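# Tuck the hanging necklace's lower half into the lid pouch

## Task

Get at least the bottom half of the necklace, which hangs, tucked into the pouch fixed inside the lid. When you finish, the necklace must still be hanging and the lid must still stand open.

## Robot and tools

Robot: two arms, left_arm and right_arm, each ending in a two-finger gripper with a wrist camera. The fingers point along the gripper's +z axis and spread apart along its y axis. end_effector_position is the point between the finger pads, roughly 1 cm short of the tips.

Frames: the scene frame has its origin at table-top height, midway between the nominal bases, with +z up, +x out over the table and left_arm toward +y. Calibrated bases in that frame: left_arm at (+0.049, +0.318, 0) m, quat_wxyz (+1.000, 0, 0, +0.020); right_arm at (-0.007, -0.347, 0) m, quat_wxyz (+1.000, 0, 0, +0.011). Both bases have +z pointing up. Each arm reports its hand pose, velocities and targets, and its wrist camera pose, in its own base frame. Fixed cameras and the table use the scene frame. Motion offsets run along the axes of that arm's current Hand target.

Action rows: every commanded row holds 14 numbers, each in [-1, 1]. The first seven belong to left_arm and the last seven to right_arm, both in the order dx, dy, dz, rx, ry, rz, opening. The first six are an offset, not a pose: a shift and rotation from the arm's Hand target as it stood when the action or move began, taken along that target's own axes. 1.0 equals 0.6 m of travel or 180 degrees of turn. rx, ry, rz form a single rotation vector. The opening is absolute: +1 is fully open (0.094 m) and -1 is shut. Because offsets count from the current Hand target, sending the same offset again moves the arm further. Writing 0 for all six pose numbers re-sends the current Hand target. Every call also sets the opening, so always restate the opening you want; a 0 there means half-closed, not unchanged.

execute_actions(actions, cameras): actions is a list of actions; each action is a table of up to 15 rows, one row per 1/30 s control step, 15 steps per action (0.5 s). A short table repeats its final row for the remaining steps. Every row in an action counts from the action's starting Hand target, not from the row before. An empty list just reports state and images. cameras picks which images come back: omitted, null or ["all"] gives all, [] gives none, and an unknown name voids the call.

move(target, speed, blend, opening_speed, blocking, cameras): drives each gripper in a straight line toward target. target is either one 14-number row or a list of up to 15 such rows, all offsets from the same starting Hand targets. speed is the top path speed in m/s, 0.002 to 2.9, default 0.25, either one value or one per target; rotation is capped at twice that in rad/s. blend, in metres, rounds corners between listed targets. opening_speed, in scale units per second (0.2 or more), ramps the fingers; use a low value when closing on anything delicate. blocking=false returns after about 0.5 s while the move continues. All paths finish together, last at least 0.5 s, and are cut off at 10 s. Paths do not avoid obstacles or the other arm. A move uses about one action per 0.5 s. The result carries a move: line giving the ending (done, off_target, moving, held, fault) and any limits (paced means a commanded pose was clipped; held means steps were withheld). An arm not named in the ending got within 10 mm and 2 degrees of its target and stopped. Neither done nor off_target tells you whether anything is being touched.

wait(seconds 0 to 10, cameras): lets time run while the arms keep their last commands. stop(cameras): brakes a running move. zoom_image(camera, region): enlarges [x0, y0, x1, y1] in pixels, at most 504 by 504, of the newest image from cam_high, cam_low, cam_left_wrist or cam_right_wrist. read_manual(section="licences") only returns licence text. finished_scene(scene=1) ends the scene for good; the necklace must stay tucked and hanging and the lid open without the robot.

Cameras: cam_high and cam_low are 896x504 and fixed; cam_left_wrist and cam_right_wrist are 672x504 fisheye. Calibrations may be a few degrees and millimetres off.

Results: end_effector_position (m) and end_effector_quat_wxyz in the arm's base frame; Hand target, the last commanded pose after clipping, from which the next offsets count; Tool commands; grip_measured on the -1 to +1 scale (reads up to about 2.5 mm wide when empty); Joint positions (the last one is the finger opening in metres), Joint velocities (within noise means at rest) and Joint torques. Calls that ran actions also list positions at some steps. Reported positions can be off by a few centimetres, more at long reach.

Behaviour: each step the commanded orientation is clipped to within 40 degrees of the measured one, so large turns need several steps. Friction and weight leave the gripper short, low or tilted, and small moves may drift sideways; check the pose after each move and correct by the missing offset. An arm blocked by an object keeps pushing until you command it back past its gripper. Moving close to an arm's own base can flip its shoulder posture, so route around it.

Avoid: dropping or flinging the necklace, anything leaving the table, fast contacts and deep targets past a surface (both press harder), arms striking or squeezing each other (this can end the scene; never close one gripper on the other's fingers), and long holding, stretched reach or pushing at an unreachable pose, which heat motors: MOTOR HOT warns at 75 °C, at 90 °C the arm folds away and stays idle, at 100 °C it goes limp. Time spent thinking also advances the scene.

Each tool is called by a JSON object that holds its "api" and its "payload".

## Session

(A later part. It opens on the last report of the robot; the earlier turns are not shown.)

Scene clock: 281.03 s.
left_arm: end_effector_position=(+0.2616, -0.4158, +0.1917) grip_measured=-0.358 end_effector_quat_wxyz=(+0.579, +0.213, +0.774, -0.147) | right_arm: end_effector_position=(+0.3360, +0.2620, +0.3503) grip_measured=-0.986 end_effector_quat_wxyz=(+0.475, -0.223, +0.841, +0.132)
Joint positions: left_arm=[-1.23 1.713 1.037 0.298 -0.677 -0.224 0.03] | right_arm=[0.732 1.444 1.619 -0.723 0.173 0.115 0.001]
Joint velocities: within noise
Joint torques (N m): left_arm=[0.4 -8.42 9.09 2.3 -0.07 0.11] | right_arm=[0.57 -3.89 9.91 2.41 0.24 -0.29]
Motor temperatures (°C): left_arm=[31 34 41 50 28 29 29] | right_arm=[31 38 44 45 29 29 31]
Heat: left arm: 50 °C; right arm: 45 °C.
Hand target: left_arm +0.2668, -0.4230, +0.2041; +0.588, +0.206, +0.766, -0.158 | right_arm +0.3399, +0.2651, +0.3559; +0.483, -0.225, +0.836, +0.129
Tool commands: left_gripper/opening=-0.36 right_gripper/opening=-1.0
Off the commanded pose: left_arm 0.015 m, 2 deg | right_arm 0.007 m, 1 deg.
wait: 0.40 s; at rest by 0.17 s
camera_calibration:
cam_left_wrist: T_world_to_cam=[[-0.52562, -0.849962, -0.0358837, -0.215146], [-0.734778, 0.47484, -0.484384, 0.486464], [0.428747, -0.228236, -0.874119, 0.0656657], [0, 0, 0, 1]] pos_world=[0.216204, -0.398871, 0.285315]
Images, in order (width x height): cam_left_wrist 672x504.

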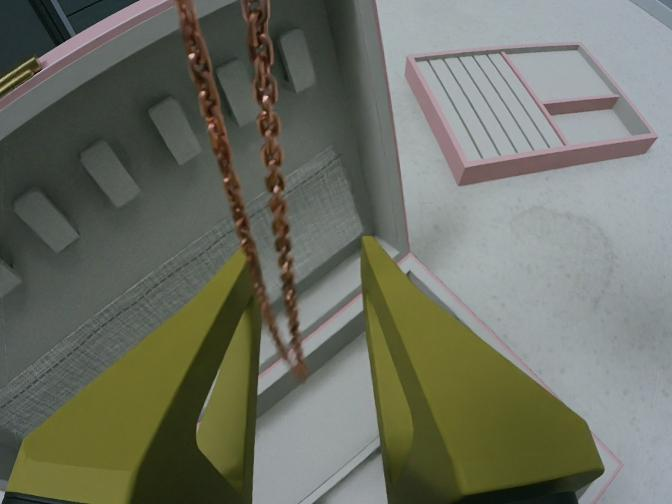

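{"api": "wait", "payload": {"seconds": 6, "cameras": ["cam_left_wrist"]}}

{"api": "wait", "payload": {"seconds": 0.4, "cameras": ["cam_left_wrist"]}}

Scene clock: 287.17 s.
left_arm: end_effector_position=(+0.2616, -0.4160, +0.1918) grip_measured=-0.358 end_effector_quat_wxyz=(+0.579, +0.213, +0.773, -0.147) | right_arm: end_effector_position=(+0.3360, +0.2620, +0.3503) grip_measured=-0.986 end_effector_quat_wxyz=(+0.475, -0.223, +0.841, +0.132)
Joint positions: left_arm=[-1.23 1.713 1.037 0.299 -0.676 -0.223 0.03] | right_arm=[0.732 1.444 1.619 -0.723 0.173 0.115 0.001]
Joint velocities: within noise
Joint torques (N m): left_arm=[0.57 -8.25 9.09 2.3 -0.1 0.11] | right_arm=[0.55 -3.88 9.89 2.41 0.23 -0.3]
Motor temperatures (°C): left_arm=[31 36 41 50 28 29 29] | right_arm=[31 38 44 45 29 29 32]
Heat: left arm: 50 °C; right arm: 45 °C.
Hand target: left_arm +0.2668, -0.4230, +0.2041; +0.588, +0.206, +0.766, -0.158 | right_arm +0.3399, +0.2651, +0.3559; +0.483, -0.225, +0.836, +0.129
Tool commands: left_gripper/opening=-0.36 right_gripper/opening=-1.0
Off the commanded pose: left_arm 0.015 m, 2 deg | right_arm 0.007 m, 1 deg.
wait: 6.00 s; at rest by 0.03 s
camera_calibration:
cam_left_wrist: T_world_to_cam=[[-0.526408, -0.849474, -0.0358947, -0.214911], [-0.734149, 0.475427, -0.484763, 0.486692], [0.428859, -0.228831, -0.873909, 0.0654513], [0, 0, 0, 1]] pos_world=[0.216104, -0.39897, 0.285415]
Images, in order (width x height): cam_left_wrist 672x504.

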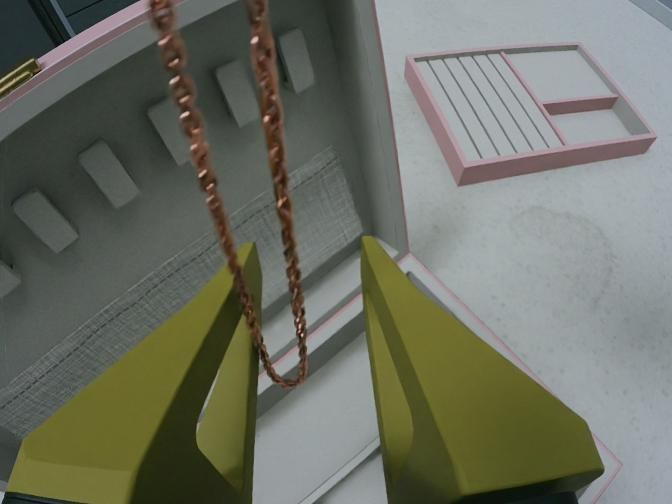

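Scene clock: 287.57 s.
left_arm: end_effector_position=(+0.2616, -0.4160, +0.1918) grip_measured=-0.358 end_effector_quat_wxyz=(+0.579, +0.213, +0.773, -0.147) | right_arm: end_effector_position=(+0.3360, +0.2620, +0.3503) grip_measured=-0.986 end_effector_quat_wxyz=(+0.475, -0.223, +0.841, +0.132)
Joint positions: left_arm=[-1.23 1.713 1.037 0.299 -0.676 -0.223 0.03] | right_arm=[0.732 1.444 1.619 -0.723 0.173 0.115 0.001]
Joint velocities: within noise
Joint torques (N m): left_arm=[0.38 -8.44 8.99 2.29 -0.08 0.12] | right_arm=[0.57 -3.86 9.88 2.41 0.23 -0.29]
Motor temperatures (°C): left_arm=[31 36 41 51 28 29 29] | right_arm=[31 38 44 45 29 29 32]
Heat: left arm: 51 °C; right arm: 45 °C.
Hand target: left_arm +0.2668, -0.4230, +0.2041; +0.588, +0.206, +0.766, -0.158 | right_arm +0.3399, +0.2651, +0.3559; +0.483, -0.225, +0.836, +0.129
Tool commands: left_gripper/opening=-0.36 right_gripper/opening=-1.0
Off the commanded pose: left_arm 0.015 m, 2 deg | right_arm 0.007 m, 1 deg.
wait: 0.40 s; at rest by 0.17 s
camera_calibration:
cam_left_wrist: T_world_to_cam=[[-0.526408, -0.849474, -0.0358947, -0.214911], [-0.734149, 0.475427, -0.484763, 0.486692], [0.428859, -0.228831, -0.873909, 0.0654513], [0, 0, 0, 1]] pos_world=[0.216104, -0.39897, 0.285415]
Images, in order (width x height): cam_left_wrist 672x504.

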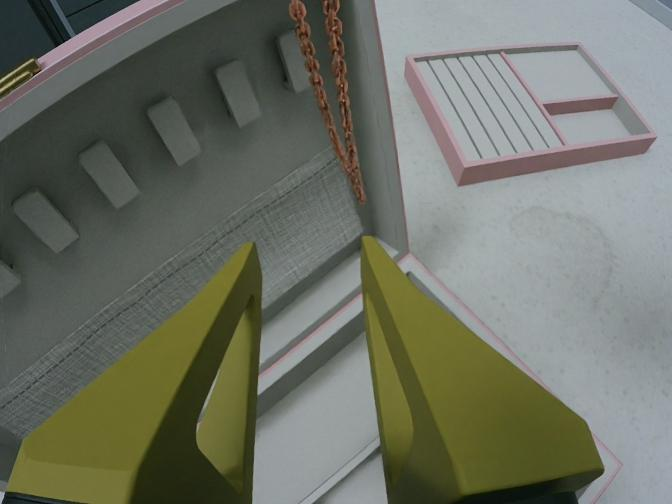

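{"api": "move", "payload": {"target": [0, -0.0083, 0.01, 0, 0, 0, -0.76, 0, 0, 0, 0, 0, 0, -1], "speed": 0.03, "opening_speed": 0.5, "cameras": ["cam_left_wrist"]}}

{"api": "wait", "payload": {"seconds": 1.4, "cameras": ["cam_left_wrist"]}}

Scene clock: 289.57 s.
left_arm: end_effector_position=(+0.2641, -0.4233, +0.1904) grip_measured=-0.758 end_effector_quat_wxyz=(+0.579, +0.213, +0.773, -0.147) | right_arm: end_effector_position=(+0.3360, +0.2620, +0.3503) grip_measured=-0.986 end_effector_quat_wxyz=(+0.475, -0.223, +0.841, +0.132)
Joint positions: left_arm=[-1.23 1.743 1.066 0.3 -0.676 -0.223 0.011] | right_arm=[0.732 1.444 1.619 -0.723 0.173 0.115 0.001]
Joint velocities: within noise
Joint torques (N m): left_arm=[0.21 -8.46 9.02 2.26 -0.1 0.1] | right_arm=[0.55 -3.88 9.89 2.41 0.24 -0.29]
Motor temperatures (°C): left_arm=[31 36 41 51 28 29 29] | right_arm=[31 37 44 45 29 29 32]
Heat: left arm: 51 °C; right arm: 45 °C.
Hand target: left_arm +0.2693, -0.4303, +0.2026; +0.588, +0.206, +0.766, -0.158 | right_arm +0.3399, +0.2651, +0.3559; +0.483, -0.225, +0.836, +0.129
Off the commanded pose: left_arm 0.015 m, 2 deg | right_arm 0.007 m, 1 deg.
move: off_target (left_arm)
camera_calibration:
cam_left_wrist: T_world_to_cam=[[-0.526733, -0.849277, -0.0357941, -0.219672], [-0.73402, 0.475678, -0.484712, 0.491452], [0.428681, -0.22904, -0.873941, 0.0614061], [0, 0, 0, 1]] pos_world=[0.218703, -0.40627, 0.284015]
Images, in order (width x height): cam_left_wrist 672x504.

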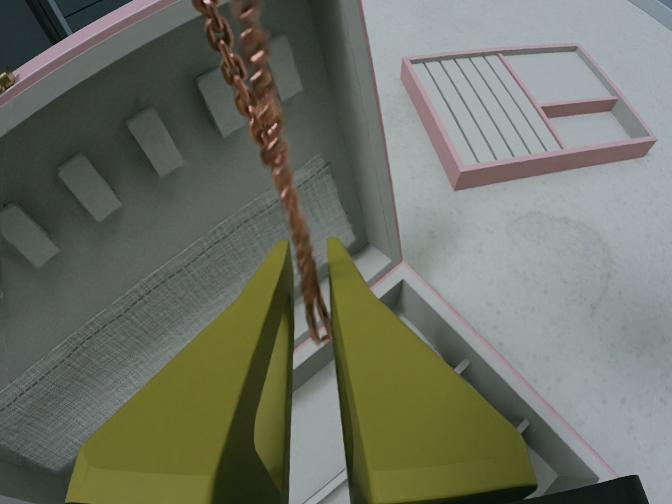

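Scene clock: 290.97 s.
left_arm: end_effector_position=(+0.2641, -0.4233, +0.1904) grip_measured=-0.758 end_effector_quat_wxyz=(+0.579, +0.213, +0.773, -0.147) | right_arm: end_effector_position=(+0.3360, +0.2620, +0.3503) grip_measured=-0.986 end_effector_quat_wxyz=(+0.475, -0.223, +0.841, +0.132)
Joint positions: left_arm=[-1.23 1.743 1.066 0.3 -0.676 -0.223 0.011] | right_arm=[0.732 1.444 1.619 -0.723 0.173 0.115 0.001]
Joint velocities: within noise
Joint torques (N m): left_arm=[0.5 -8.62 8.85 2.28 -0.12 0.1] | right_arm=[0.53 -3.88 9.88 2.42 0.24 -0.29]
Motor temperatures (°C): left_arm=[31 36 41 51 28 29 29] | right_arm=[31 37 45 45 29 29 32]
Heat: left arm: 51 °C; right arm: 45 °C.
Hand target: left_arm +0.2693, -0.4303, +0.2025; +0.588, +0.206, +0.766, -0.158 | right_arm +0.3399, +0.2651, +0.3559; +0.483, -0.225, +0.836, +0.129
Tool commands: left_gripper/opening=-0.76 right_gripper/opening=-1.0
Off the commanded pose: left_arm 0.015 m, 2 deg | right_arm 0.007 m, 1 deg.
wait: 1.40 s; at rest by 0.17 s
camera_calibration:
cam_left_wrist: T_world_to_cam=[[-0.526733, -0.849277, -0.0357941, -0.219672], [-0.73402, 0.475678, -0.484712, 0.491452], [0.428681, -0.22904, -0.873941, 0.0614061], [0, 0, 0, 1]] pos_world=[0.218703, -0.40627, 0.284015]
Images, in order (width x height): cam_left_wrist 672x504.

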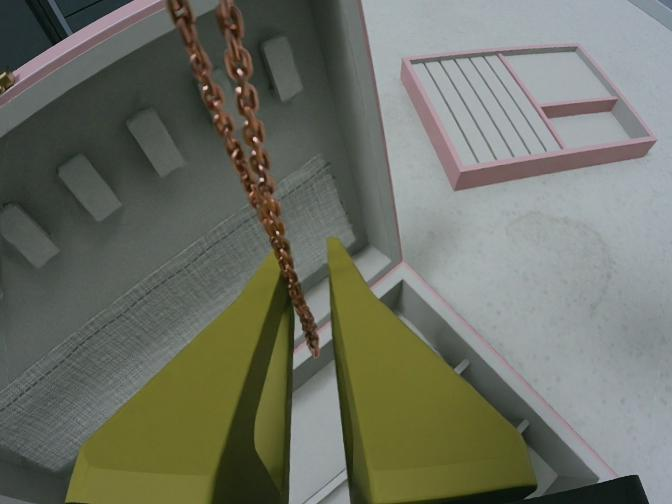

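{"api": "wait", "payload": {"seconds": 0.2, "cameras": ["cam_left_wrist"]}}

{"api": "wait", "payload": {"seconds": 0.2, "cameras": ["cam_left_wrist"]}}

{"api": "wait", "payload": {"seconds": 0.2, "cameras": ["cam_left_wrist"]}}

Scene clock: 292.20 s.
left_arm: end_effector_position=(+0.2641, -0.4233, +0.1904) grip_measured=-0.758 end_effector_quat_wxyz=(+0.579, +0.213, +0.773, -0.147) | right_arm: end_effector_position=(+0.3360, +0.2620, +0.3503) grip_measured=-0.986 end_effector_quat_wxyz=(+0.475, -0.223, +0.841, +0.132)
Joint positions: left_arm=[-1.23 1.743 1.066 0.3 -0.676 -0.223 0.011] | right_arm=[0.732 1.444 1.619 -0.723 0.173 0.115 0.001]
Joint velocities: within noise
Joint torques (N m): left_arm=[0.29 -8.69 8.96 2.28 -0.09 0.09] | right_arm=[0.55 -3.88 9.89 2.41 0.24 -0.3]
Motor temperatures (°C): left_arm=[31 36 41 51 28 29 29] | right_arm=[31 37 45 45 29 29 32]
Heat: left arm: 51 °C; right arm: 45 °C.
Hand target: left_arm +0.2693, -0.4303, +0.2026; +0.588, +0.206, +0.766, -0.158 | right_arm +0.3399, +0.2651, +0.3559; +0.483, -0.225, +0.836, +0.129
Tool commands: left_gripper/opening=-0.76 right_gripper/opening=-1.0
Off the commanded pose: left_arm 0.015 m, 2 deg | right_arm 0.007 m, 1 deg.
wait: 0.20 s; at rest from the start
camera_calibration:
cam_left_wrist: T_world_to_cam=[[-0.526688, -0.849316, -0.0355327, -0.219768], [-0.734001, 0.475467, -0.484947, 0.491478], [0.428767, -0.229335, -0.873822, 0.0613208], [0, 0, 0, 1]] pos_world=[0.218704, -0.406271, 0.284115]
Images, in order (width x height): cam_left_wrist 672x504.

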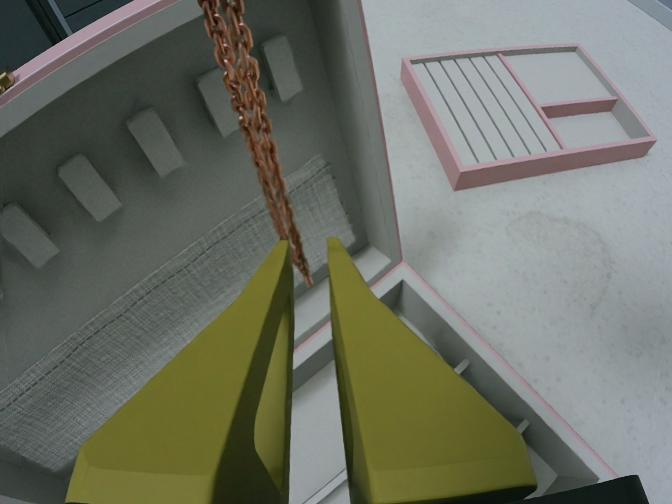

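Scene clock: 292.40 s.
left_arm: end_effector_position=(+0.2641, -0.4233, +0.1904) grip_measured=-0.758 end_effector_quat_wxyz=(+0.579, +0.213, +0.773, -0.147) | right_arm: end_effector_position=(+0.3360, +0.2620, +0.3503) grip_measured=-0.986 end_effector_quat_wxyz=(+0.475, -0.223, +0.841, +0.132)
Joint positions: left_arm=[-1.23 1.743 1.066 0.3 -0.676 -0.223 0.011] | right_arm=[0.732 1.444 1.619 -0.723 0.173 0.115 0.001]
Joint velocities: within noise
Joint torques (N m): left_arm=[0.36 -8.53 9.13 2.29 -0.11 0.07] | right_arm=[0.55 -3.89 9.89 2.41 0.23 -0.3]
Motor temperatures (°C): left_arm=[31 36 41 51 28 29 29] | right_arm=[31 37 45 45 29 29 32]
Heat: left arm: 51 °C; right arm: 45 °C.
Hand target: left_arm +0.2693, -0.4303, +0.2026; +0.588, +0.206, +0.766, -0.158 | right_arm +0.3399, +0.2651, +0.3559; +0.483, -0.225, +0.836, +0.129
Tool commands: left_gripper/opening=-0.76 right_gripper/opening=-1.0
Off the commanded pose: left_arm 0.015 m, 2 deg | right_arm 0.007 m, 1 deg.
wait: 0.20 s; at rest by 0.17 s
camera_calibration:
cam_left_wrist: T_world_to_cam=[[-0.526688, -0.849316, -0.0355327, -0.219768], [-0.734001, 0.475467, -0.484947, 0.491478], [0.428767, -0.229335, -0.873822, 0.0613208], [0, 0, 0, 1]] pos_world=[0.218704, -0.406271, 0.284115]
Images, in order (width x height): cam_left_wrist 672x504.

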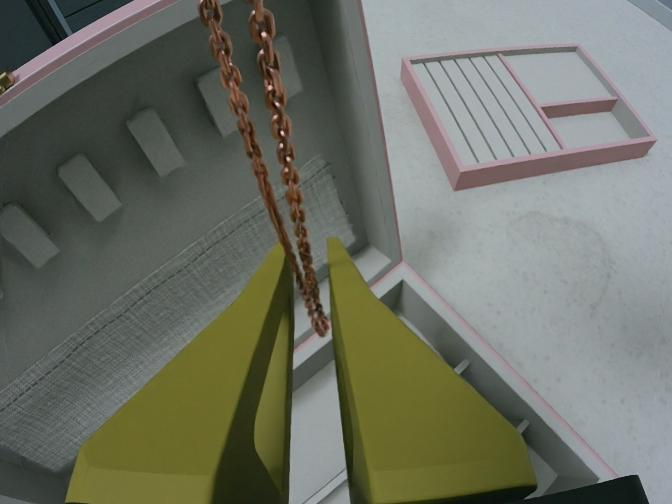

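Scene clock: 292.60 s.
left_arm: end_effector_position=(+0.2641, -0.4233, +0.1904) grip_measured=-0.758 end_effector_quat_wxyz=(+0.579, +0.213, +0.773, -0.147) | right_arm: end_effector_position=(+0.3360, +0.2620, +0.3503) grip_measured=-0.986 end_effector_quat_wxyz=(+0.475, -0.223, +0.841, +0.132)
Joint positions: left_arm=[-1.23 1.743 1.066 0.3 -0.676 -0.223 0.011] | right_arm=[0.732 1.444 1.619 -0.723 0.173 0.115 0.001]
Joint velocities: within noise
Joint torques (N m): left_arm=[0.35 -8.53 9.01 2.24 -0.14 0.07] | right_arm=[0.54 -3.88 9.92 2.41 0.24 -0.29]
Motor temperatures (°C): left_arm=[31 36 41 51 28 29 29] | right_arm=[31 37 45 45 29 29 32]
Heat: left arm: 51 °C; right arm: 45 °C.
Hand target: left_arm +0.2693, -0.4303, +0.2026; +0.588, +0.206, +0.766, -0.158 | right_arm +0.3399, +0.2651, +0.3559; +0.483, -0.225, +0.836, +0.129
Tool commands: left_gripper/opening=-0.76 right_gripper/opening=-1.0
Off the commanded pose: left_arm 0.015 m, 2 deg | right_arm 0.007 m, 1 deg.
wait: 0.20 s; at rest by 0.17 s
camera_calibration:
cam_left_wrist: T_world_to_cam=[[-0.526688, -0.849316, -0.0355327, -0.219768], [-0.734001, 0.475467, -0.484947, 0.491478], [0.428767, -0.229335, -0.873822, 0.0613208], [0, 0, 0, 1]] pos_world=[0.218704, -0.406271, 0.284115]
Images, in order (width x height): cam_left_wrist 672x504.

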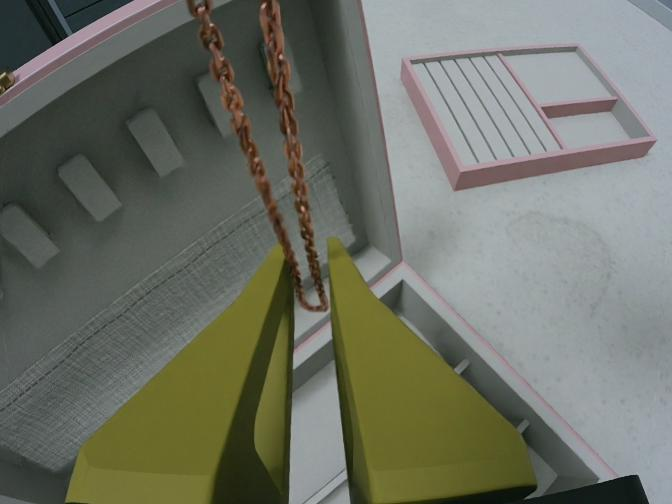

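{"api": "move", "payload": {"target": [0, 0.004, -0.009, 0, 0, 0, -0.76, 0, 0, 0, 0, 0, 0, -1], "speed": 0.02, "cameras": ["cam_left_wrist"]}}

{"api": "wait", "payload": {"seconds": 1.0, "cameras": ["cam_left_wrist"]}}

{"api": "wait", "payload": {"seconds": 0.2, "cameras": ["cam_left_wrist"]}}

Scene clock: 293.73 s.
left_arm: end_effector_position=(+0.2641, -0.4233, +0.1904) grip_measured=-0.758 end_effector_quat_wxyz=(+0.579, +0.213, +0.773, -0.147) | right_arm: end_effector_position=(+0.3360, +0.2620, +0.3503) grip_measured=-0.986 end_effector_quat_wxyz=(+0.475, -0.223, +0.841, +0.132)
Joint positions: left_arm=[-1.23 1.743 1.066 0.3 -0.676 -0.223 0.011] | right_arm=[0.732 1.444 1.619 -0.723 0.173 0.115 0.001]
Joint velocities: within noise
Joint torques (N m): left_arm=[-0.16 -10.74 7.45 2.24 -0.1 0.1] | right_arm=[0.54 -3.88 9.89 2.42 0.24 -0.29]
Motor temperatures (°C): left_arm=[31 36 41 51 28 29 29] | right_arm=[31 37 45 45 29 29 32]
Heat: left arm: 51 °C; right arm: 45 °C.
Hand target: left_arm +0.2660, -0.4256, +0.2040; +0.588, +0.206, +0.766, -0.158 | right_arm +0.3399, +0.2651, +0.3559; +0.483, -0.225, +0.836, +0.129
Off the commanded pose: left_arm 0.014 m, 2 deg | right_arm 0.007 m, 1 deg.
move: off_target (left_arm)
camera_calibration:
cam_left_wrist: T_world_to_cam=[[-0.526688, -0.849316, -0.0355327, -0.219768], [-0.734001, 0.475467, -0.484947, 0.491478], [0.428767, -0.229335, -0.873822, 0.0613208], [0, 0, 0, 1]] pos_world=[0.218704, -0.406271, 0.284115]
Images, in order (width x height): cam_left_wrist 672x504.

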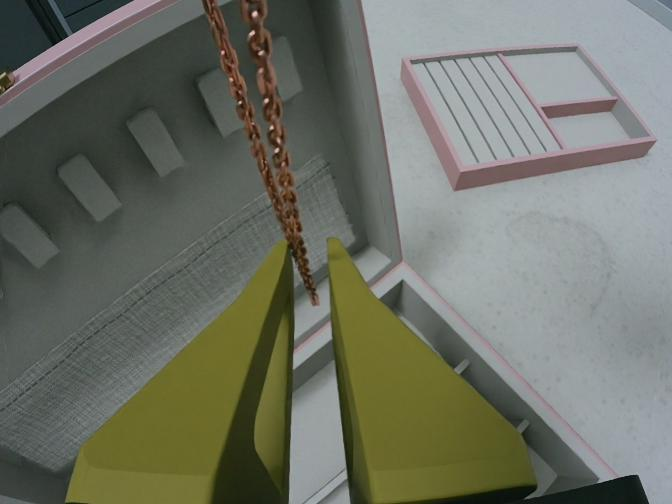

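Scene clock: 294.73 s.
left_arm: end_effector_position=(+0.2641, -0.4233, +0.1904) grip_measured=-0.758 end_effector_quat_wxyz=(+0.579, +0.213, +0.773, -0.147) | right_arm: end_effector_position=(+0.3360, +0.2620, +0.3503) grip_measured=-0.986 end_effector_quat_wxyz=(+0.475, -0.223, +0.841, +0.132)
Joint positions: left_arm=[-1.23 1.743 1.066 0.3 -0.676 -0.223 0.011] | right_arm=[0.732 1.444 1.619 -0.723 0.173 0.115 0.001]
Joint velocities: within noise
Joint torques (N m): left_arm=[0.1 -10.52 7.39 2.26 -0.15 0.11] | right_arm=[0.53 -3.88 9.89 2.41 0.23 -0.3]
Motor temperatures (°C): left_arm=[31 36 41 51 28 29 29] | right_arm=[31 37 45 45 29 29 32]
Heat: left arm: 51 °C; right arm: 45 °C.
Hand target: left_arm +0.2660, -0.4256, +0.2040; +0.588, +0.206, +0.766, -0.158 | right_arm +0.3399, +0.2651, +0.3559; +0.483, -0.225, +0.836, +0.129
Tool commands: left_gripper/opening=-0.76 right_gripper/opening=-1.0
Off the commanded pose: left_arm 0.014 m, 2 deg | right_arm 0.007 m, 1 deg.
wait: 1.00 s; at rest by 0.17 s
camera_calibration:
cam_left_wrist: T_world_to_cam=[[-0.526688, -0.849316, -0.0355327, -0.219768], [-0.734001, 0.475467, -0.484947, 0.491478], [0.428767, -0.229335, -0.873822, 0.0613208], [0, 0, 0, 1]] pos_world=[0.218704, -0.406271, 0.284115]
Images, in order (width x height): cam_left_wrist 672x504.

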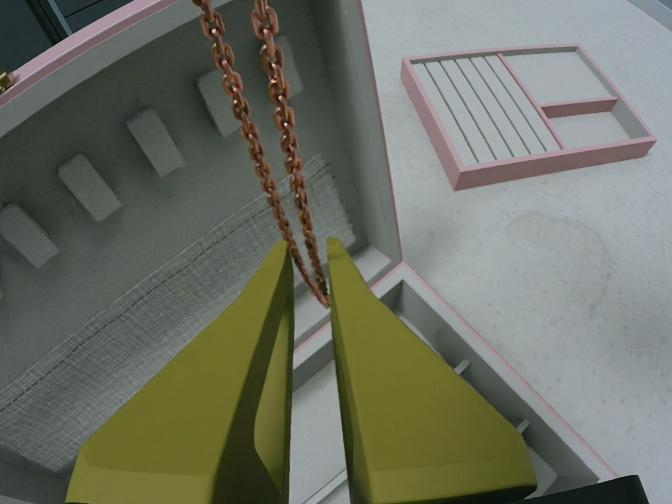

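Scene clock: 294.93 s.
left_arm: end_effector_position=(+0.2641, -0.4233, +0.1904) grip_measured=-0.758 end_effector_quat_wxyz=(+0.579, +0.213, +0.773, -0.147) | right_arm: end_effector_position=(+0.3360, +0.2620, +0.3503) grip_measured=-0.986 end_effector_quat_wxyz=(+0.475, -0.223, +0.841, +0.132)
Joint positions: left_arm=[-1.23 1.743 1.066 0.3 -0.676 -0.223 0.011] | right_arm=[0.732 1.444 1.619 -0.723 0.173 0.115 0.001]
Joint velocities: within noise
Joint torques (N m): left_arm=[0.02 -10.41 7.47 2.27 -0.13 0.17] | right_arm=[0.55 -3.9 9.89 2.41 0.24 -0.3]
Motor temperatures (°C): left_arm=[31 36 41 51 28 29 29] | right_arm=[31 37 45 45 29 29 32]
Heat: left arm: 51 °C; right arm: 45 °C.
Hand target: left_arm +0.2660, -0.4256, +0.2040; +0.588, +0.206, +0.766, -0.158 | right_arm +0.3399, +0.2651, +0.3559; +0.483, -0.225, +0.836, +0.129
Tool commands: left_gripper/opening=-0.76 right_gripper/opening=-1.0
Off the commanded pose: left_arm 0.014 m, 2 deg | right_arm 0.007 m, 1 deg.
wait: 0.20 s; at rest by 0.17 s
camera_calibration:
cam_left_wrist: T_world_to_cam=[[-0.526688, -0.849316, -0.0355327, -0.219768], [-0.734001, 0.475467, -0.484947, 0.491478], [0.428767, -0.229335, -0.873822, 0.0613208], [0, 0, 0, 1]] pos_world=[0.218704, -0.406271, 0.284115]
Images, in order (width x height): cam_left_wrist 672x504.

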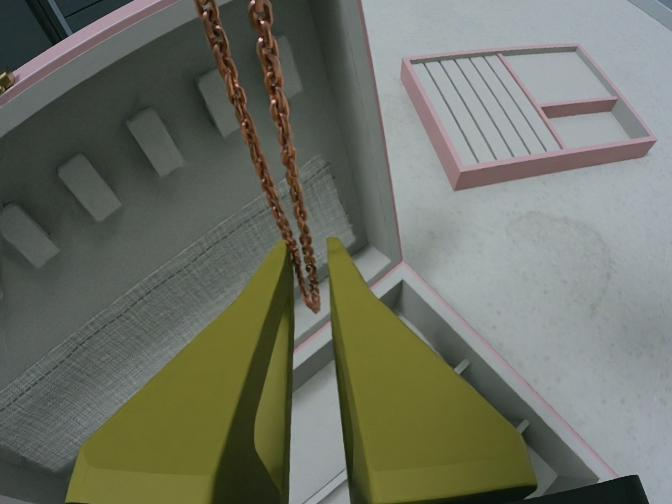

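{"api": "move", "payload": {"target": [0, 0, 0, 0, 0, 0, -1, 0, 0, 0, 0, 0, 0, -1], "speed": 0.02, "opening_speed": 0.25, "cameras": ["cam_left_wrist", "cam_right_wrist"]}}

Scene clock: 296.43 s.
left_arm: end_effector_position=(+0.2641, -0.4233, +0.1904) grip_measured=-0.961 end_effector_quat_wxyz=(+0.579, +0.213, +0.773, -0.147) | right_arm: end_effector_position=(+0.3360, +0.2620, +0.3503) grip_measured=-0.986 end_effector_quat_wxyz=(+0.475, -0.223, +0.841, +0.132)
Joint positions: left_arm=[-1.23 1.743 1.066 0.3 -0.676 -0.223 0.002] | right_arm=[0.732 1.444 1.619 -0.723 0.173 0.115 0.001]
Joint velocities: within noise
Joint torques (N m): left_arm=[0.09 -10.52 7.47 2.23 -0.13 0.07] | right_arm=[0.54 -3.9 9.91 2.41 0.24 -0.3]
Motor temperatures (°C): left_arm=[31 36 40 51 28 29 29] | right_arm=[31 37 45 45 29 29 32]
Heat: left arm: 51 °C; right arm: 45 °C.
Hand target: left_arm +0.2660, -0.4256, +0.2040; +0.588, +0.206, +0.766, -0.158 | right_arm +0.3399, +0.2651, +0.3559; +0.483, -0.225, +0.836, +0.129
Off the commanded pose: left_arm 0.014 m, 2 deg | right_arm 0.007 m, 1 deg.
move: off_target (left_arm)
camera_calibration:
cam_left_wrist: T_world_to_cam=[[-0.526688, -0.849316, -0.0355327, -0.219768], [-0.734001, 0.475467, -0.484947, 0.491478], [0.428767, -0.229335, -0.873822, 0.0613208], [0, 0, 0, 1]] pos_world=[0.218704, -0.406271, 0.284115]
cam_right_wrist: T_world_to_cam=[[0.419513, -0.907749, 0.000270675, 0.088715], [-0.869074, -0.401725, -0.288666, 0.507199], [0.262145, 0.120864, -0.95743, 0.324644], [0, 0, 0, 1]] pos_world=[0.318472, 0.245048, 0.45721]
Images, in order (width x height): cam_left_wrist 672x504, cam_right_wrist 672x504.

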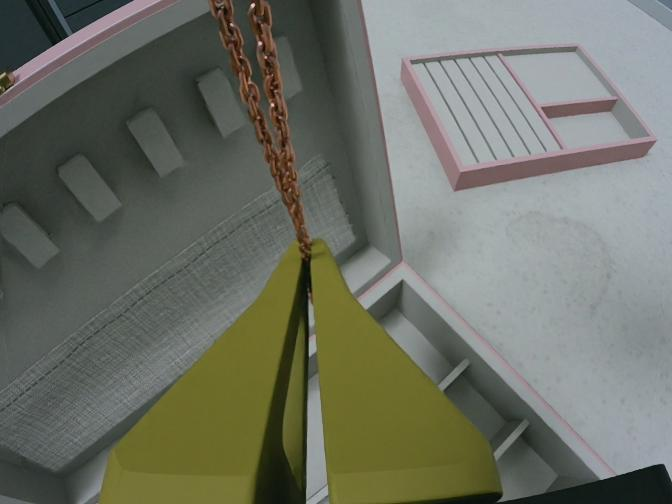

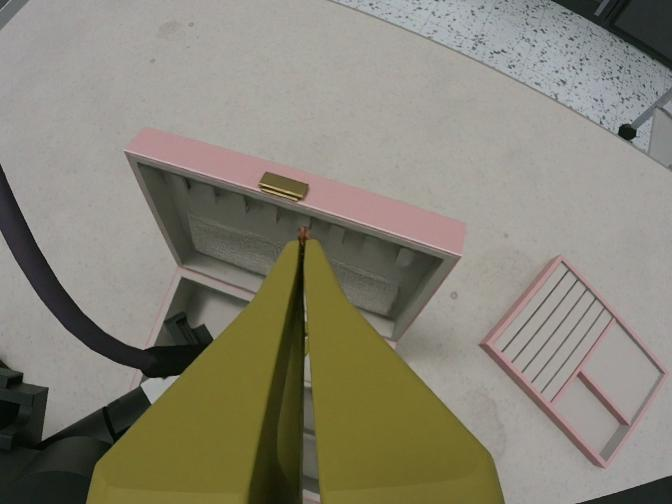

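{"api": "zoom_image", "payload": {"camera": "cam_left_wrist", "region": [230, 170, 390, 350]}}

Scaled by 2.800 from the camera's 672x504 image, which has a finer 960x720 frame.

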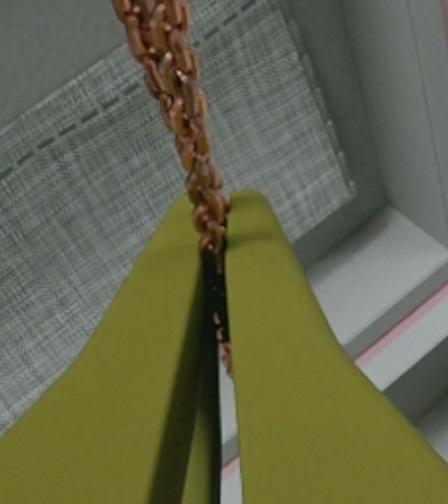

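{"api": "move", "payload": {"target": [-0.01037, 0.04572, 0.0516, 0, 0, 0, -1, -0.00622, -0.01178, 0.05077, 0, 0, 0, -1], "speed": 0.05, "cameras": ["cam_low", "cam_left_wrist", "cam_right_wrist"]}}

{"api": "zoom_image", "payload": {"camera": "cam_low", "region": [440, 170, 580, 330]}}

Scene clock: 301.33 s.
left_arm: end_effector_position=(+0.3015, -0.4106, +0.1887) grip_measured=-0.963 end_effector_quat_wxyz=(+0.577, +0.212, +0.775, -0.147) | right_arm: end_effector_position=(+0.3633, +0.2696, +0.3394) grip_measured=-0.986 end_effector_quat_wxyz=(+0.478, -0.220, +0.841, +0.126)
Joint positions: left_arm=[-1.122 1.756 1.071 0.33 -0.576 -0.182 0.002] | right_arm=[0.698 1.52 1.638 -0.661 0.158 0.098 0.001]
Joint velocities: within noise
Joint torques (N m): left_arm=[0.14 -8.72 8.94 2.38 -0.08 0.17] | right_arm=[-0.05 -4.52 10.07 2.4 0.04 -0.32]
Motor temperatures (°C): left_arm=[31 37 40 51 28 29 30] | right_arm=[31 37 45 46 29 29 32]
Heat: left arm: 51 °C; right arm: 46 °C.
Hand target: left_arm +0.3070, -0.4177, +0.2019; +0.588, +0.206, +0.766, -0.158 | right_arm +0.3679, +0.2730, +0.3440; +0.483, -0.224, +0.836, +0.129
Off the commanded pose: left_arm 0.016 m, 2 deg | right_arm 0.007 m, 1 deg.
move: off_target (left_arm)
camera_calibration:
cam_left_wrist: T_world_to_cam=[[-0.524203, -0.850944, -0.0332522, -0.191172], [-0.738074, 0.473457, -0.480713, 0.511679], [0.424803, -0.227449, -0.876247, 0.0490782], [0, 0, 0, 1]] pos_world=[0.256595, -0.393772, 0.282618]
cam_right_wrist: T_world_to_cam=[[0.408605, -0.91269, 0.00614683, 0.0873966], [-0.872069, -0.392389, -0.292449, 0.530676], [0.269327, 0.114136, -0.956261, 0.304983], [0, 0, 0, 1]] pos_world=[0.344935, 0.253188, 0.446302]
Images, in order (width x height): cam_low 896x504, cam_left_wrist 672x504, cam_right_wrist 672x504.

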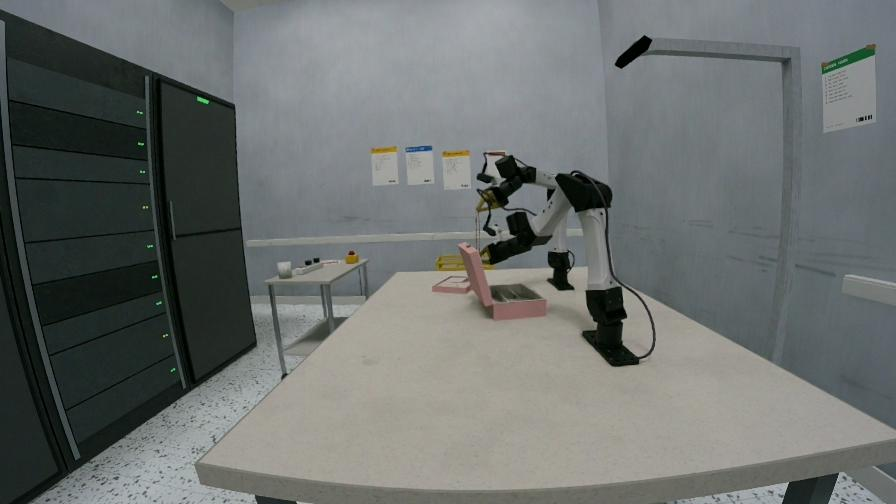

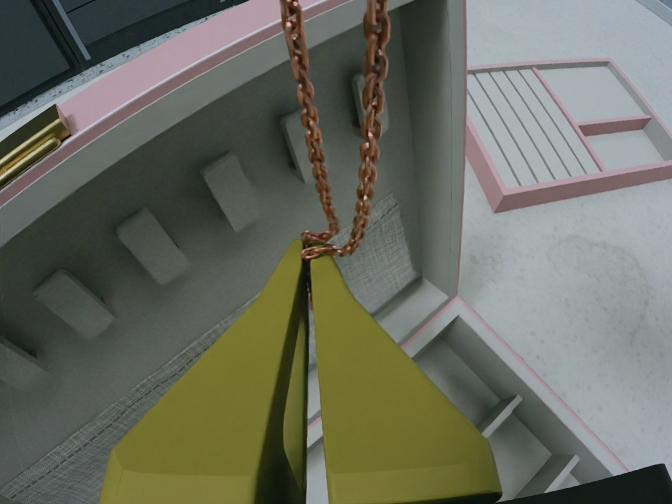

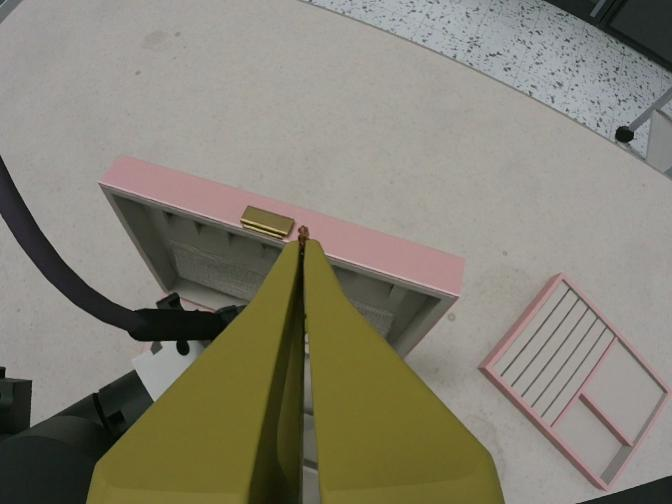

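Scaled by 3.150.

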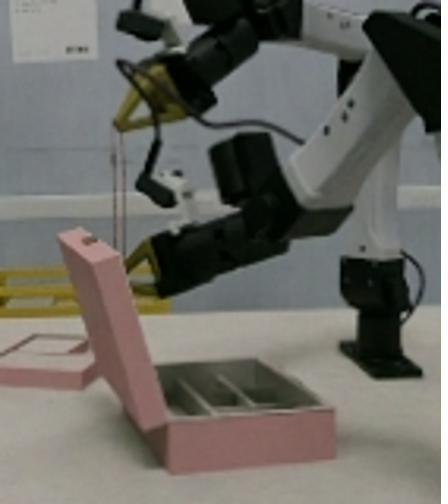

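{"api": "move", "payload": {"target": [0.0303, 0.00867, 0.00293, 0, 0, 0, -1, 0.00308, -0.00067, 0.01467, 0, 0, 0, -1], "speed": 0.04, "cameras": ["cam_left_wrist"]}}

Scene clock: 304.17 s.
left_arm: end_effector_position=(+0.3042, -0.4119, +0.1855) grip_measured=-0.963 end_effector_quat_wxyz=(+0.585, +0.205, +0.768, -0.158) | right_arm: end_effector_position=(+0.3693, +0.2729, +0.3382) grip_measured=-0.986 end_effector_quat_wxyz=(+0.482, -0.219, +0.838, +0.129)
Joint positions: left_arm=[-1.117 1.772 1.046 0.407 -0.569 -0.18 0.002] | right_arm=[0.694 1.536 1.638 -0.635 0.154 0.095 0.001]
Joint velocities: within noise
Joint torques (N m): left_arm=[0.39 -8.85 5.79 2.38 -0.07 0.08] | right_arm=[-0.09 -4.6 9.22 2.43 0.03 -0.32]
Motor temperatures (°C): left_arm=[31 37 40 52 28 29 30] | right_arm=[31 37 46 46 29 29 32]
Heat: left arm: 52 °C; right arm: 46 °C.
Hand target: left_arm +0.3072, -0.4116, +0.1839; +0.588, +0.206, +0.766, -0.158 | right_arm +0.3740, +0.2760, +0.3380; +0.483, -0.224, +0.836, +0.129
Off the commanded pose: left_arm 0.003 m, 0 deg | right_arm 0.006 m, 1 deg.
move: done
camera_calibration:
cam_left_wrist: T_world_to_cam=[[-0.525695, -0.850553, -0.0142924, -0.193881], [-0.730022, 0.459698, -0.505713, 0.509215], [0.436706, -0.255417, -0.862583, 0.0272333], [0, 0, 0, 1]] pos_world=[0.257923, -0.392035, 0.278236]
Images, in order (width x height): cam_left_wrist 672x504.

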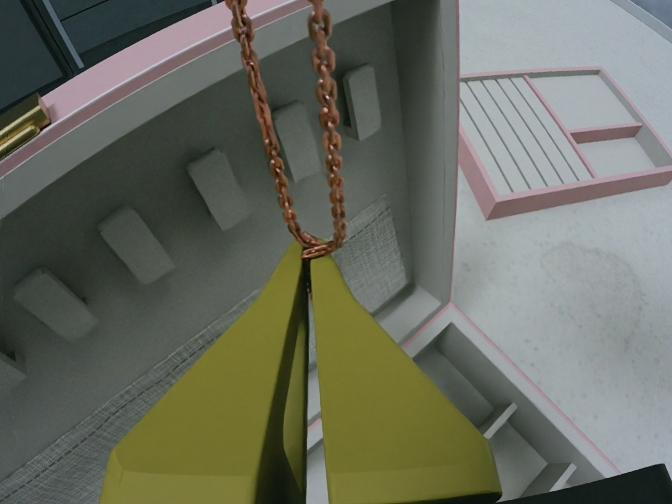

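{"api": "move", "payload": {"target": [0.013, 0.01155, -0.0034, 0, 0, 0, -1, 0, 0, 0, 0, 0, 0, -1], "speed": 0.03, "cameras": ["cam_left_wrist"]}}

Scene clock: 305.30 s.
left_arm: end_effector_position=(+0.3054, -0.4057, +0.1772) grip_measured=-0.963 end_effector_quat_wxyz=(+0.587, +0.203, +0.768, -0.159) | right_arm: end_effector_position=(+0.3697, +0.2735, +0.3368) grip_measured=-0.986 end_effector_quat_wxyz=(+0.481, -0.220, +0.839, +0.128)
Joint positions: left_arm=[-1.107 1.772 1.004 0.455 -0.561 -0.177 0.002] | right_arm=[0.694 1.539 1.638 -0.635 0.152 0.095 0.001]
Joint velocities: within noise
Joint torques (N m): left_arm=[0.65 -9.95 5.42 2.22 -0.04 0.13] | right_arm=[-0.08 -4.83 9.24 2.47 0.06 -0.33]
Motor temperatures (°C): left_arm=[31 37 40 52 28 29 30] | right_arm=[31 37 46 46 29 29 32]
Heat: left arm: 52 °C; right arm: 46 °C.
Hand target: left_arm +0.3072, -0.4036, +0.1768; +0.588, +0.206, +0.766, -0.158 | right_arm +0.3740, +0.2760, +0.3379; +0.483, -0.225, +0.836, +0.129
Off the commanded pose: left_arm 0.003 m, 0 deg | right_arm 0.005 m, 1 deg.
move: done
camera_calibration:
cam_left_wrist: T_world_to_cam=[[-0.524428, -0.851368, -0.0121743, -0.189304], [-0.729614, 0.456708, -0.509, 0.502269], [0.438907, -0.258051, -0.86068, 0.0190412], [0, 0, 0, 1]] pos_world=[0.258829, -0.385644, 0.269739]
Images, in order (width x height): cam_left_wrist 672x504.

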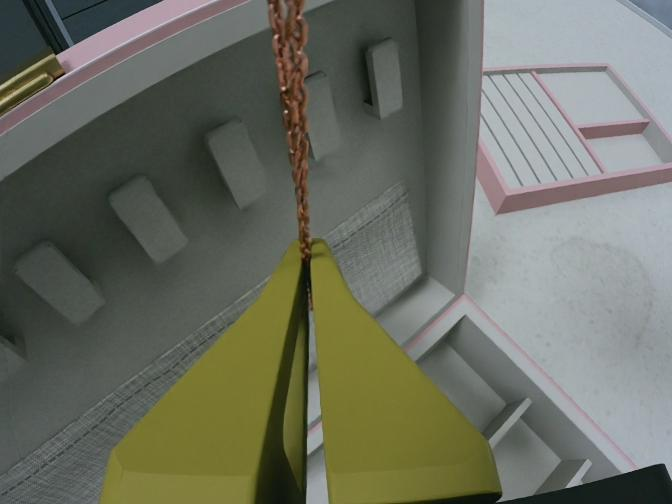

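{"api": "zoom_image", "payload": {"camera": "cam_left_wrist", "region": [0, 0, 336, 252]}}

{"api": "zoom_image", "payload": {"camera": "cam_left_wrist", "region": [280, 0, 616, 340]}}

Scaled by 1.500 from the camera's 672x504 image, which has a finer 960x720 frame.

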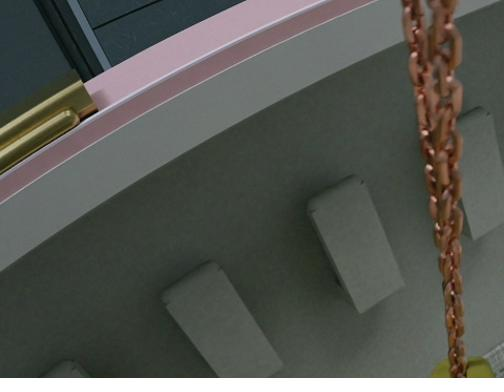

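Scaled by 1.482 from the camera's 672x504 image, which has a finer 960x720 frame.

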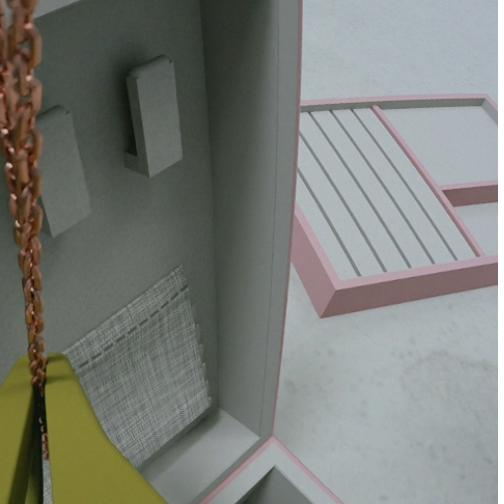

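{"api": "move", "payload": {"target": [-0.00937, 0.02898, 0.01563, 0, 0, 0, -1, -0.00743, -0.0009, 0.01288, 0, 0, 0, -1], "speed": 0.03, "cameras": ["cam_left_wrist", "cam_right_wrist"]}}

Scene clock: 313.33 s.
left_arm: end_effector_position=(+0.3227, -0.3960, +0.1758) grip_measured=-0.963 end_effector_quat_wxyz=(+0.584, +0.206, +0.770, -0.157) | right_arm: end_effector_position=(+0.3768, +0.2766, +0.3338) grip_measured=-0.986 end_effector_quat_wxyz=(+0.478, -0.220, +0.841, +0.127)
Joint positions: left_arm=[-1.051 1.772 1.003 0.456 -0.506 -0.157 0.002] | right_arm=[0.688 1.568 1.659 -0.633 0.148 0.092 0.001]
Joint velocities: within noise
Joint torques (N m): left_arm=[0.64 -10.29 5.87 2.27 -0.05 0.15] | right_arm=[-0.08 -4.83 10.28 2.41 0.04 -0.32]
Motor temperatures (°C): left_arm=[31 38 39 52 28 29 30] | right_arm=[31 37 47 46 29 29 32]
Heat: left arm: 52 °C; right arm: 47 °C.
Hand target: left_arm +0.3250, -0.3938, +0.1797; +0.588, +0.206, +0.766, -0.158 | right_arm +0.3820, +0.2800, +0.3378; +0.483, -0.224, +0.836, +0.129
Off the commanded pose: left_arm 0.005 m, 1 deg | right_arm 0.007 m, 1 deg.
move: done
camera_calibration:
cam_left_wrist: T_world_to_cam=[[-0.525778, -0.850459, -0.0166543, -0.170339], [-0.731461, 0.462031, -0.50149, 0.511138], [0.434191, -0.251491, -0.865003, 0.0175035], [0, 0, 0, 1]] pos_world=[0.276717, -0.376625, 0.268634]
cam_right_wrist: T_world_to_cam=[[0.409219, -0.912418, 0.00570739, 0.0882036], [-0.871694, -0.392788, -0.29303, 0.543751], [0.269608, 0.114939, -0.956086, 0.29471], [0, 0, 0, 1]] pos_world=[0.358434, 0.260184, 0.440601]
Images, in order (width x height): cam_left_wrist 672x504, cam_right_wrist 672x504.

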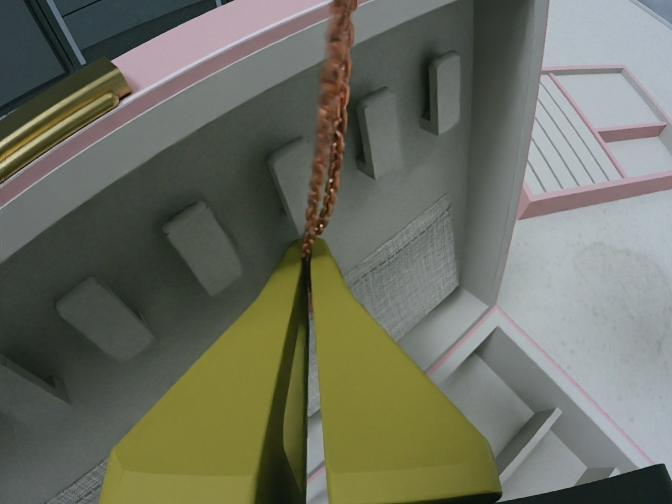

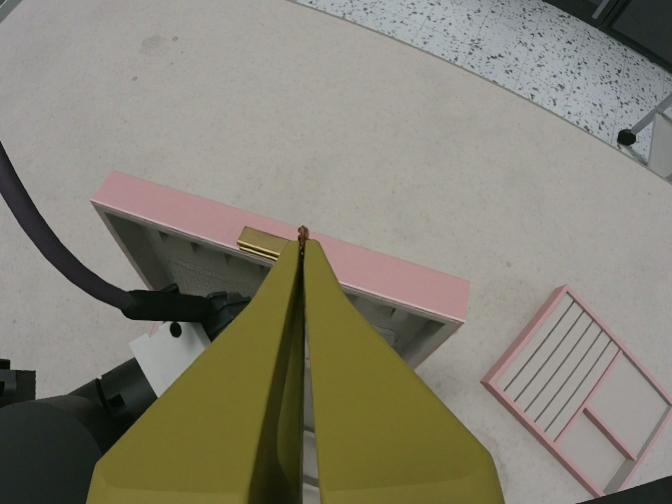

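{"api": "zoom_image", "payload": {"camera": "cam_left_wrist", "region": [140, 120, 476, 372]}}

Scaled by 1.500 from the camera's 672x504 image, which has a finer 960x720 frame.

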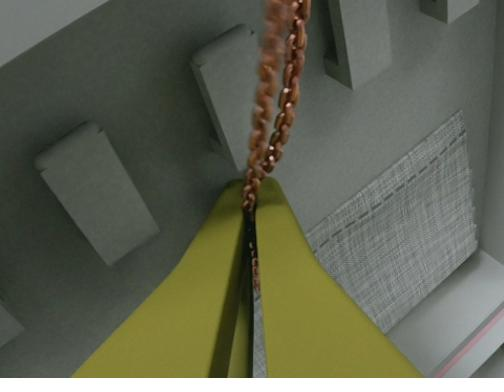

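{"api": "move", "payload": {"target": [-0.00697, 0.00572, 0.00667, 0, 0, 0, -1, 0, 0, 0, 0, 0, 0, -1], "speed": 0.02, "cameras": ["cam_left_wrist"]}}

{"api": "zoom_image", "payload": {"camera": "cam_left_wrist", "region": [140, 120, 476, 372]}}

Scene clock: 316.20 s.
left_arm: end_effector_position=(+0.3242, -0.3961, +0.1753) grip_measured=-0.963 end_effector_quat_wxyz=(+0.582, +0.210, +0.769, -0.160) | right_arm: end_effector_position=(+0.3768, +0.2767, +0.3338) grip_measured=-0.986 end_effector_quat_wxyz=(+0.478, -0.220, +0.841, +0.127)
Joint positions: left_arm=[-1.043 1.772 1.003 0.456 -0.488 -0.152 0.002] | right_arm=[0.688 1.568 1.659 -0.633 0.147 0.092 0.001]
Joint velocities: within noise
Joint torques (N m): left_arm=[1.18 -10.22 7.2 2.15 -0.07 0.17] | right_arm=[-0.09 -4.82 10.28 2.42 0.07 -0.32]
Motor temperatures (°C): left_arm=[31 38 39 52 28 29 30] | right_arm=[31 37 47 47 29 29 32]
Heat: left arm: 52 °C; right arm: 47 °C.
Hand target: left_arm +0.3309, -0.3934, +0.1827; +0.588, +0.207, +0.766, -0.158 | right_arm +0.3821, +0.2800, +0.3378; +0.483, -0.224, +0.836, +0.129
Off the commanded pose: left_arm 0.010 m, 1 deg | right_arm 0.007 m, 1 deg.
move: done
camera_calibration:
cam_left_wrist: T_world_to_cam=[[-0.534911, -0.844751, -0.0163315, -0.164484], [-0.727729, 0.470459, -0.499078, 0.513708], [0.42928, -0.255077, -0.866403, 0.0168986], [0, 0, 0, 1]] pos_world=[0.278602, -0.376316, 0.268335]
Images, in order (width x height): cam_left_wrist 672x504.

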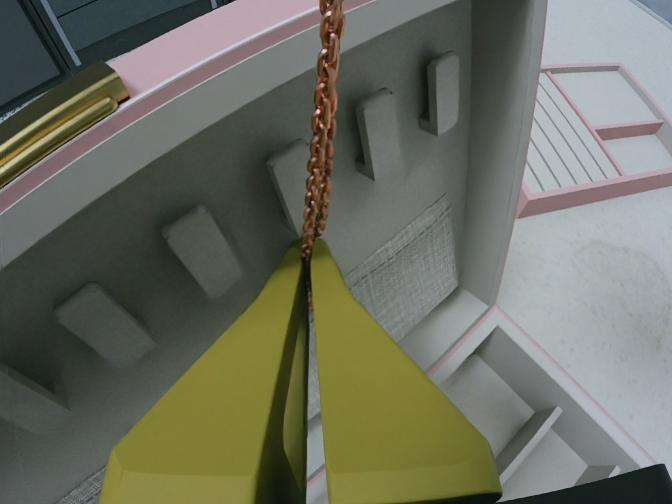

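Scaled by 1.500 from the camera's 672x504 image, which has a finer 960x720 frame.

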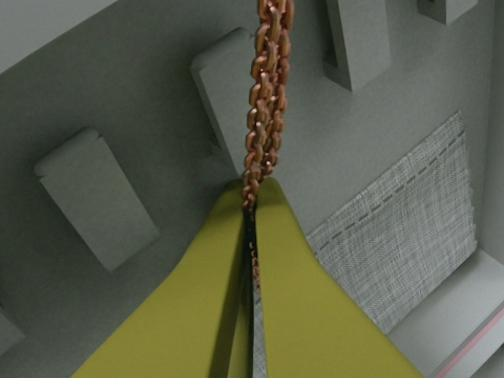

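{"api": "move", "payload": {"target": [0.00333, 0.00333, 0.00688, 0, 0, 0, -1, 0, 0, 0, 0, 0, 0, -1], "speed": 0.02, "cameras": ["cam_left_wrist"]}}

{"api": "zoom_image", "payload": {"camera": "cam_left_wrist", "region": [140, 120, 476, 372]}}

Scene clock: 317.47 s.
left_arm: end_effector_position=(+0.3258, -0.3958, +0.1751) grip_measured=-0.963 end_effector_quat_wxyz=(+0.581, +0.212, +0.769, -0.162) | right_arm: end_effector_position=(+0.3765, +0.2767, +0.3334) grip_measured=-0.986 end_effector_quat_wxyz=(+0.477, -0.221, +0.841, +0.127)
Joint positions: left_arm=[-1.036 1.772 1.003 0.457 -0.474 -0.149 0.002] | right_arm=[0.688 1.568 1.659 -0.635 0.147 0.092 0.001]
Joint velocities: within noise
Joint torques (N m): left_arm=[1.29 -8.83 7.36 2.32 -0.09 0.17] | right_arm=[-0.06 -4.83 10.26 2.42 0.05 -0.32]
Motor temperatures (°C): left_arm=[31 38 39 52 28 29 30] | right_arm=[31 37 47 47 29 29 32]
Heat: left arm: 52 °C; right arm: 47 °C.
Hand target: left_arm +0.3349, -0.3934, +0.1798; +0.588, +0.206, +0.766, -0.158 | right_arm +0.3820, +0.2800, +0.3377; +0.483, -0.224, +0.837, +0.129
Off the commanded pose: left_arm 0.010 m, 1 deg | right_arm 0.008 m, 1 deg.
move: done
camera_calibration:
cam_left_wrist: T_world_to_cam=[[-0.540751, -0.841054, -0.0147304, -0.160229], [-0.725464, 0.475154, -0.497926, 0.515595], [0.425782, -0.258567, -0.867095, 0.0159951], [0, 0, 0, 1]] pos_world=[0.280591, -0.375612, 0.268237]
Images, in order (width x height): cam_left_wrist 672x504.

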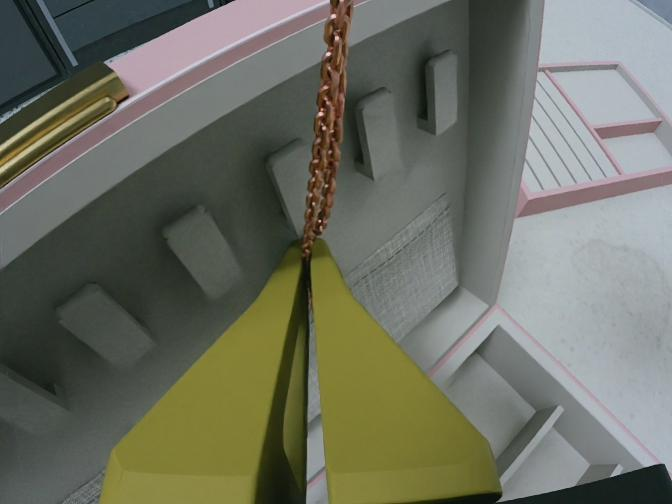

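Scaled by 1.500 from the camera's 672x504 image, which has a finer 960x720 frame.

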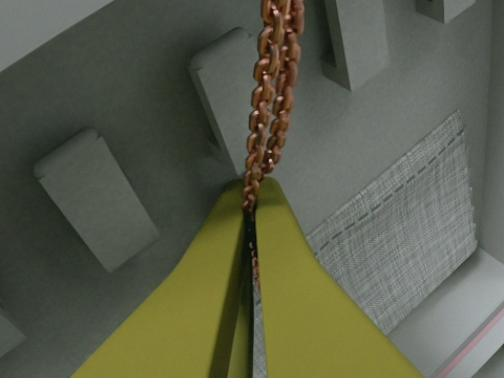

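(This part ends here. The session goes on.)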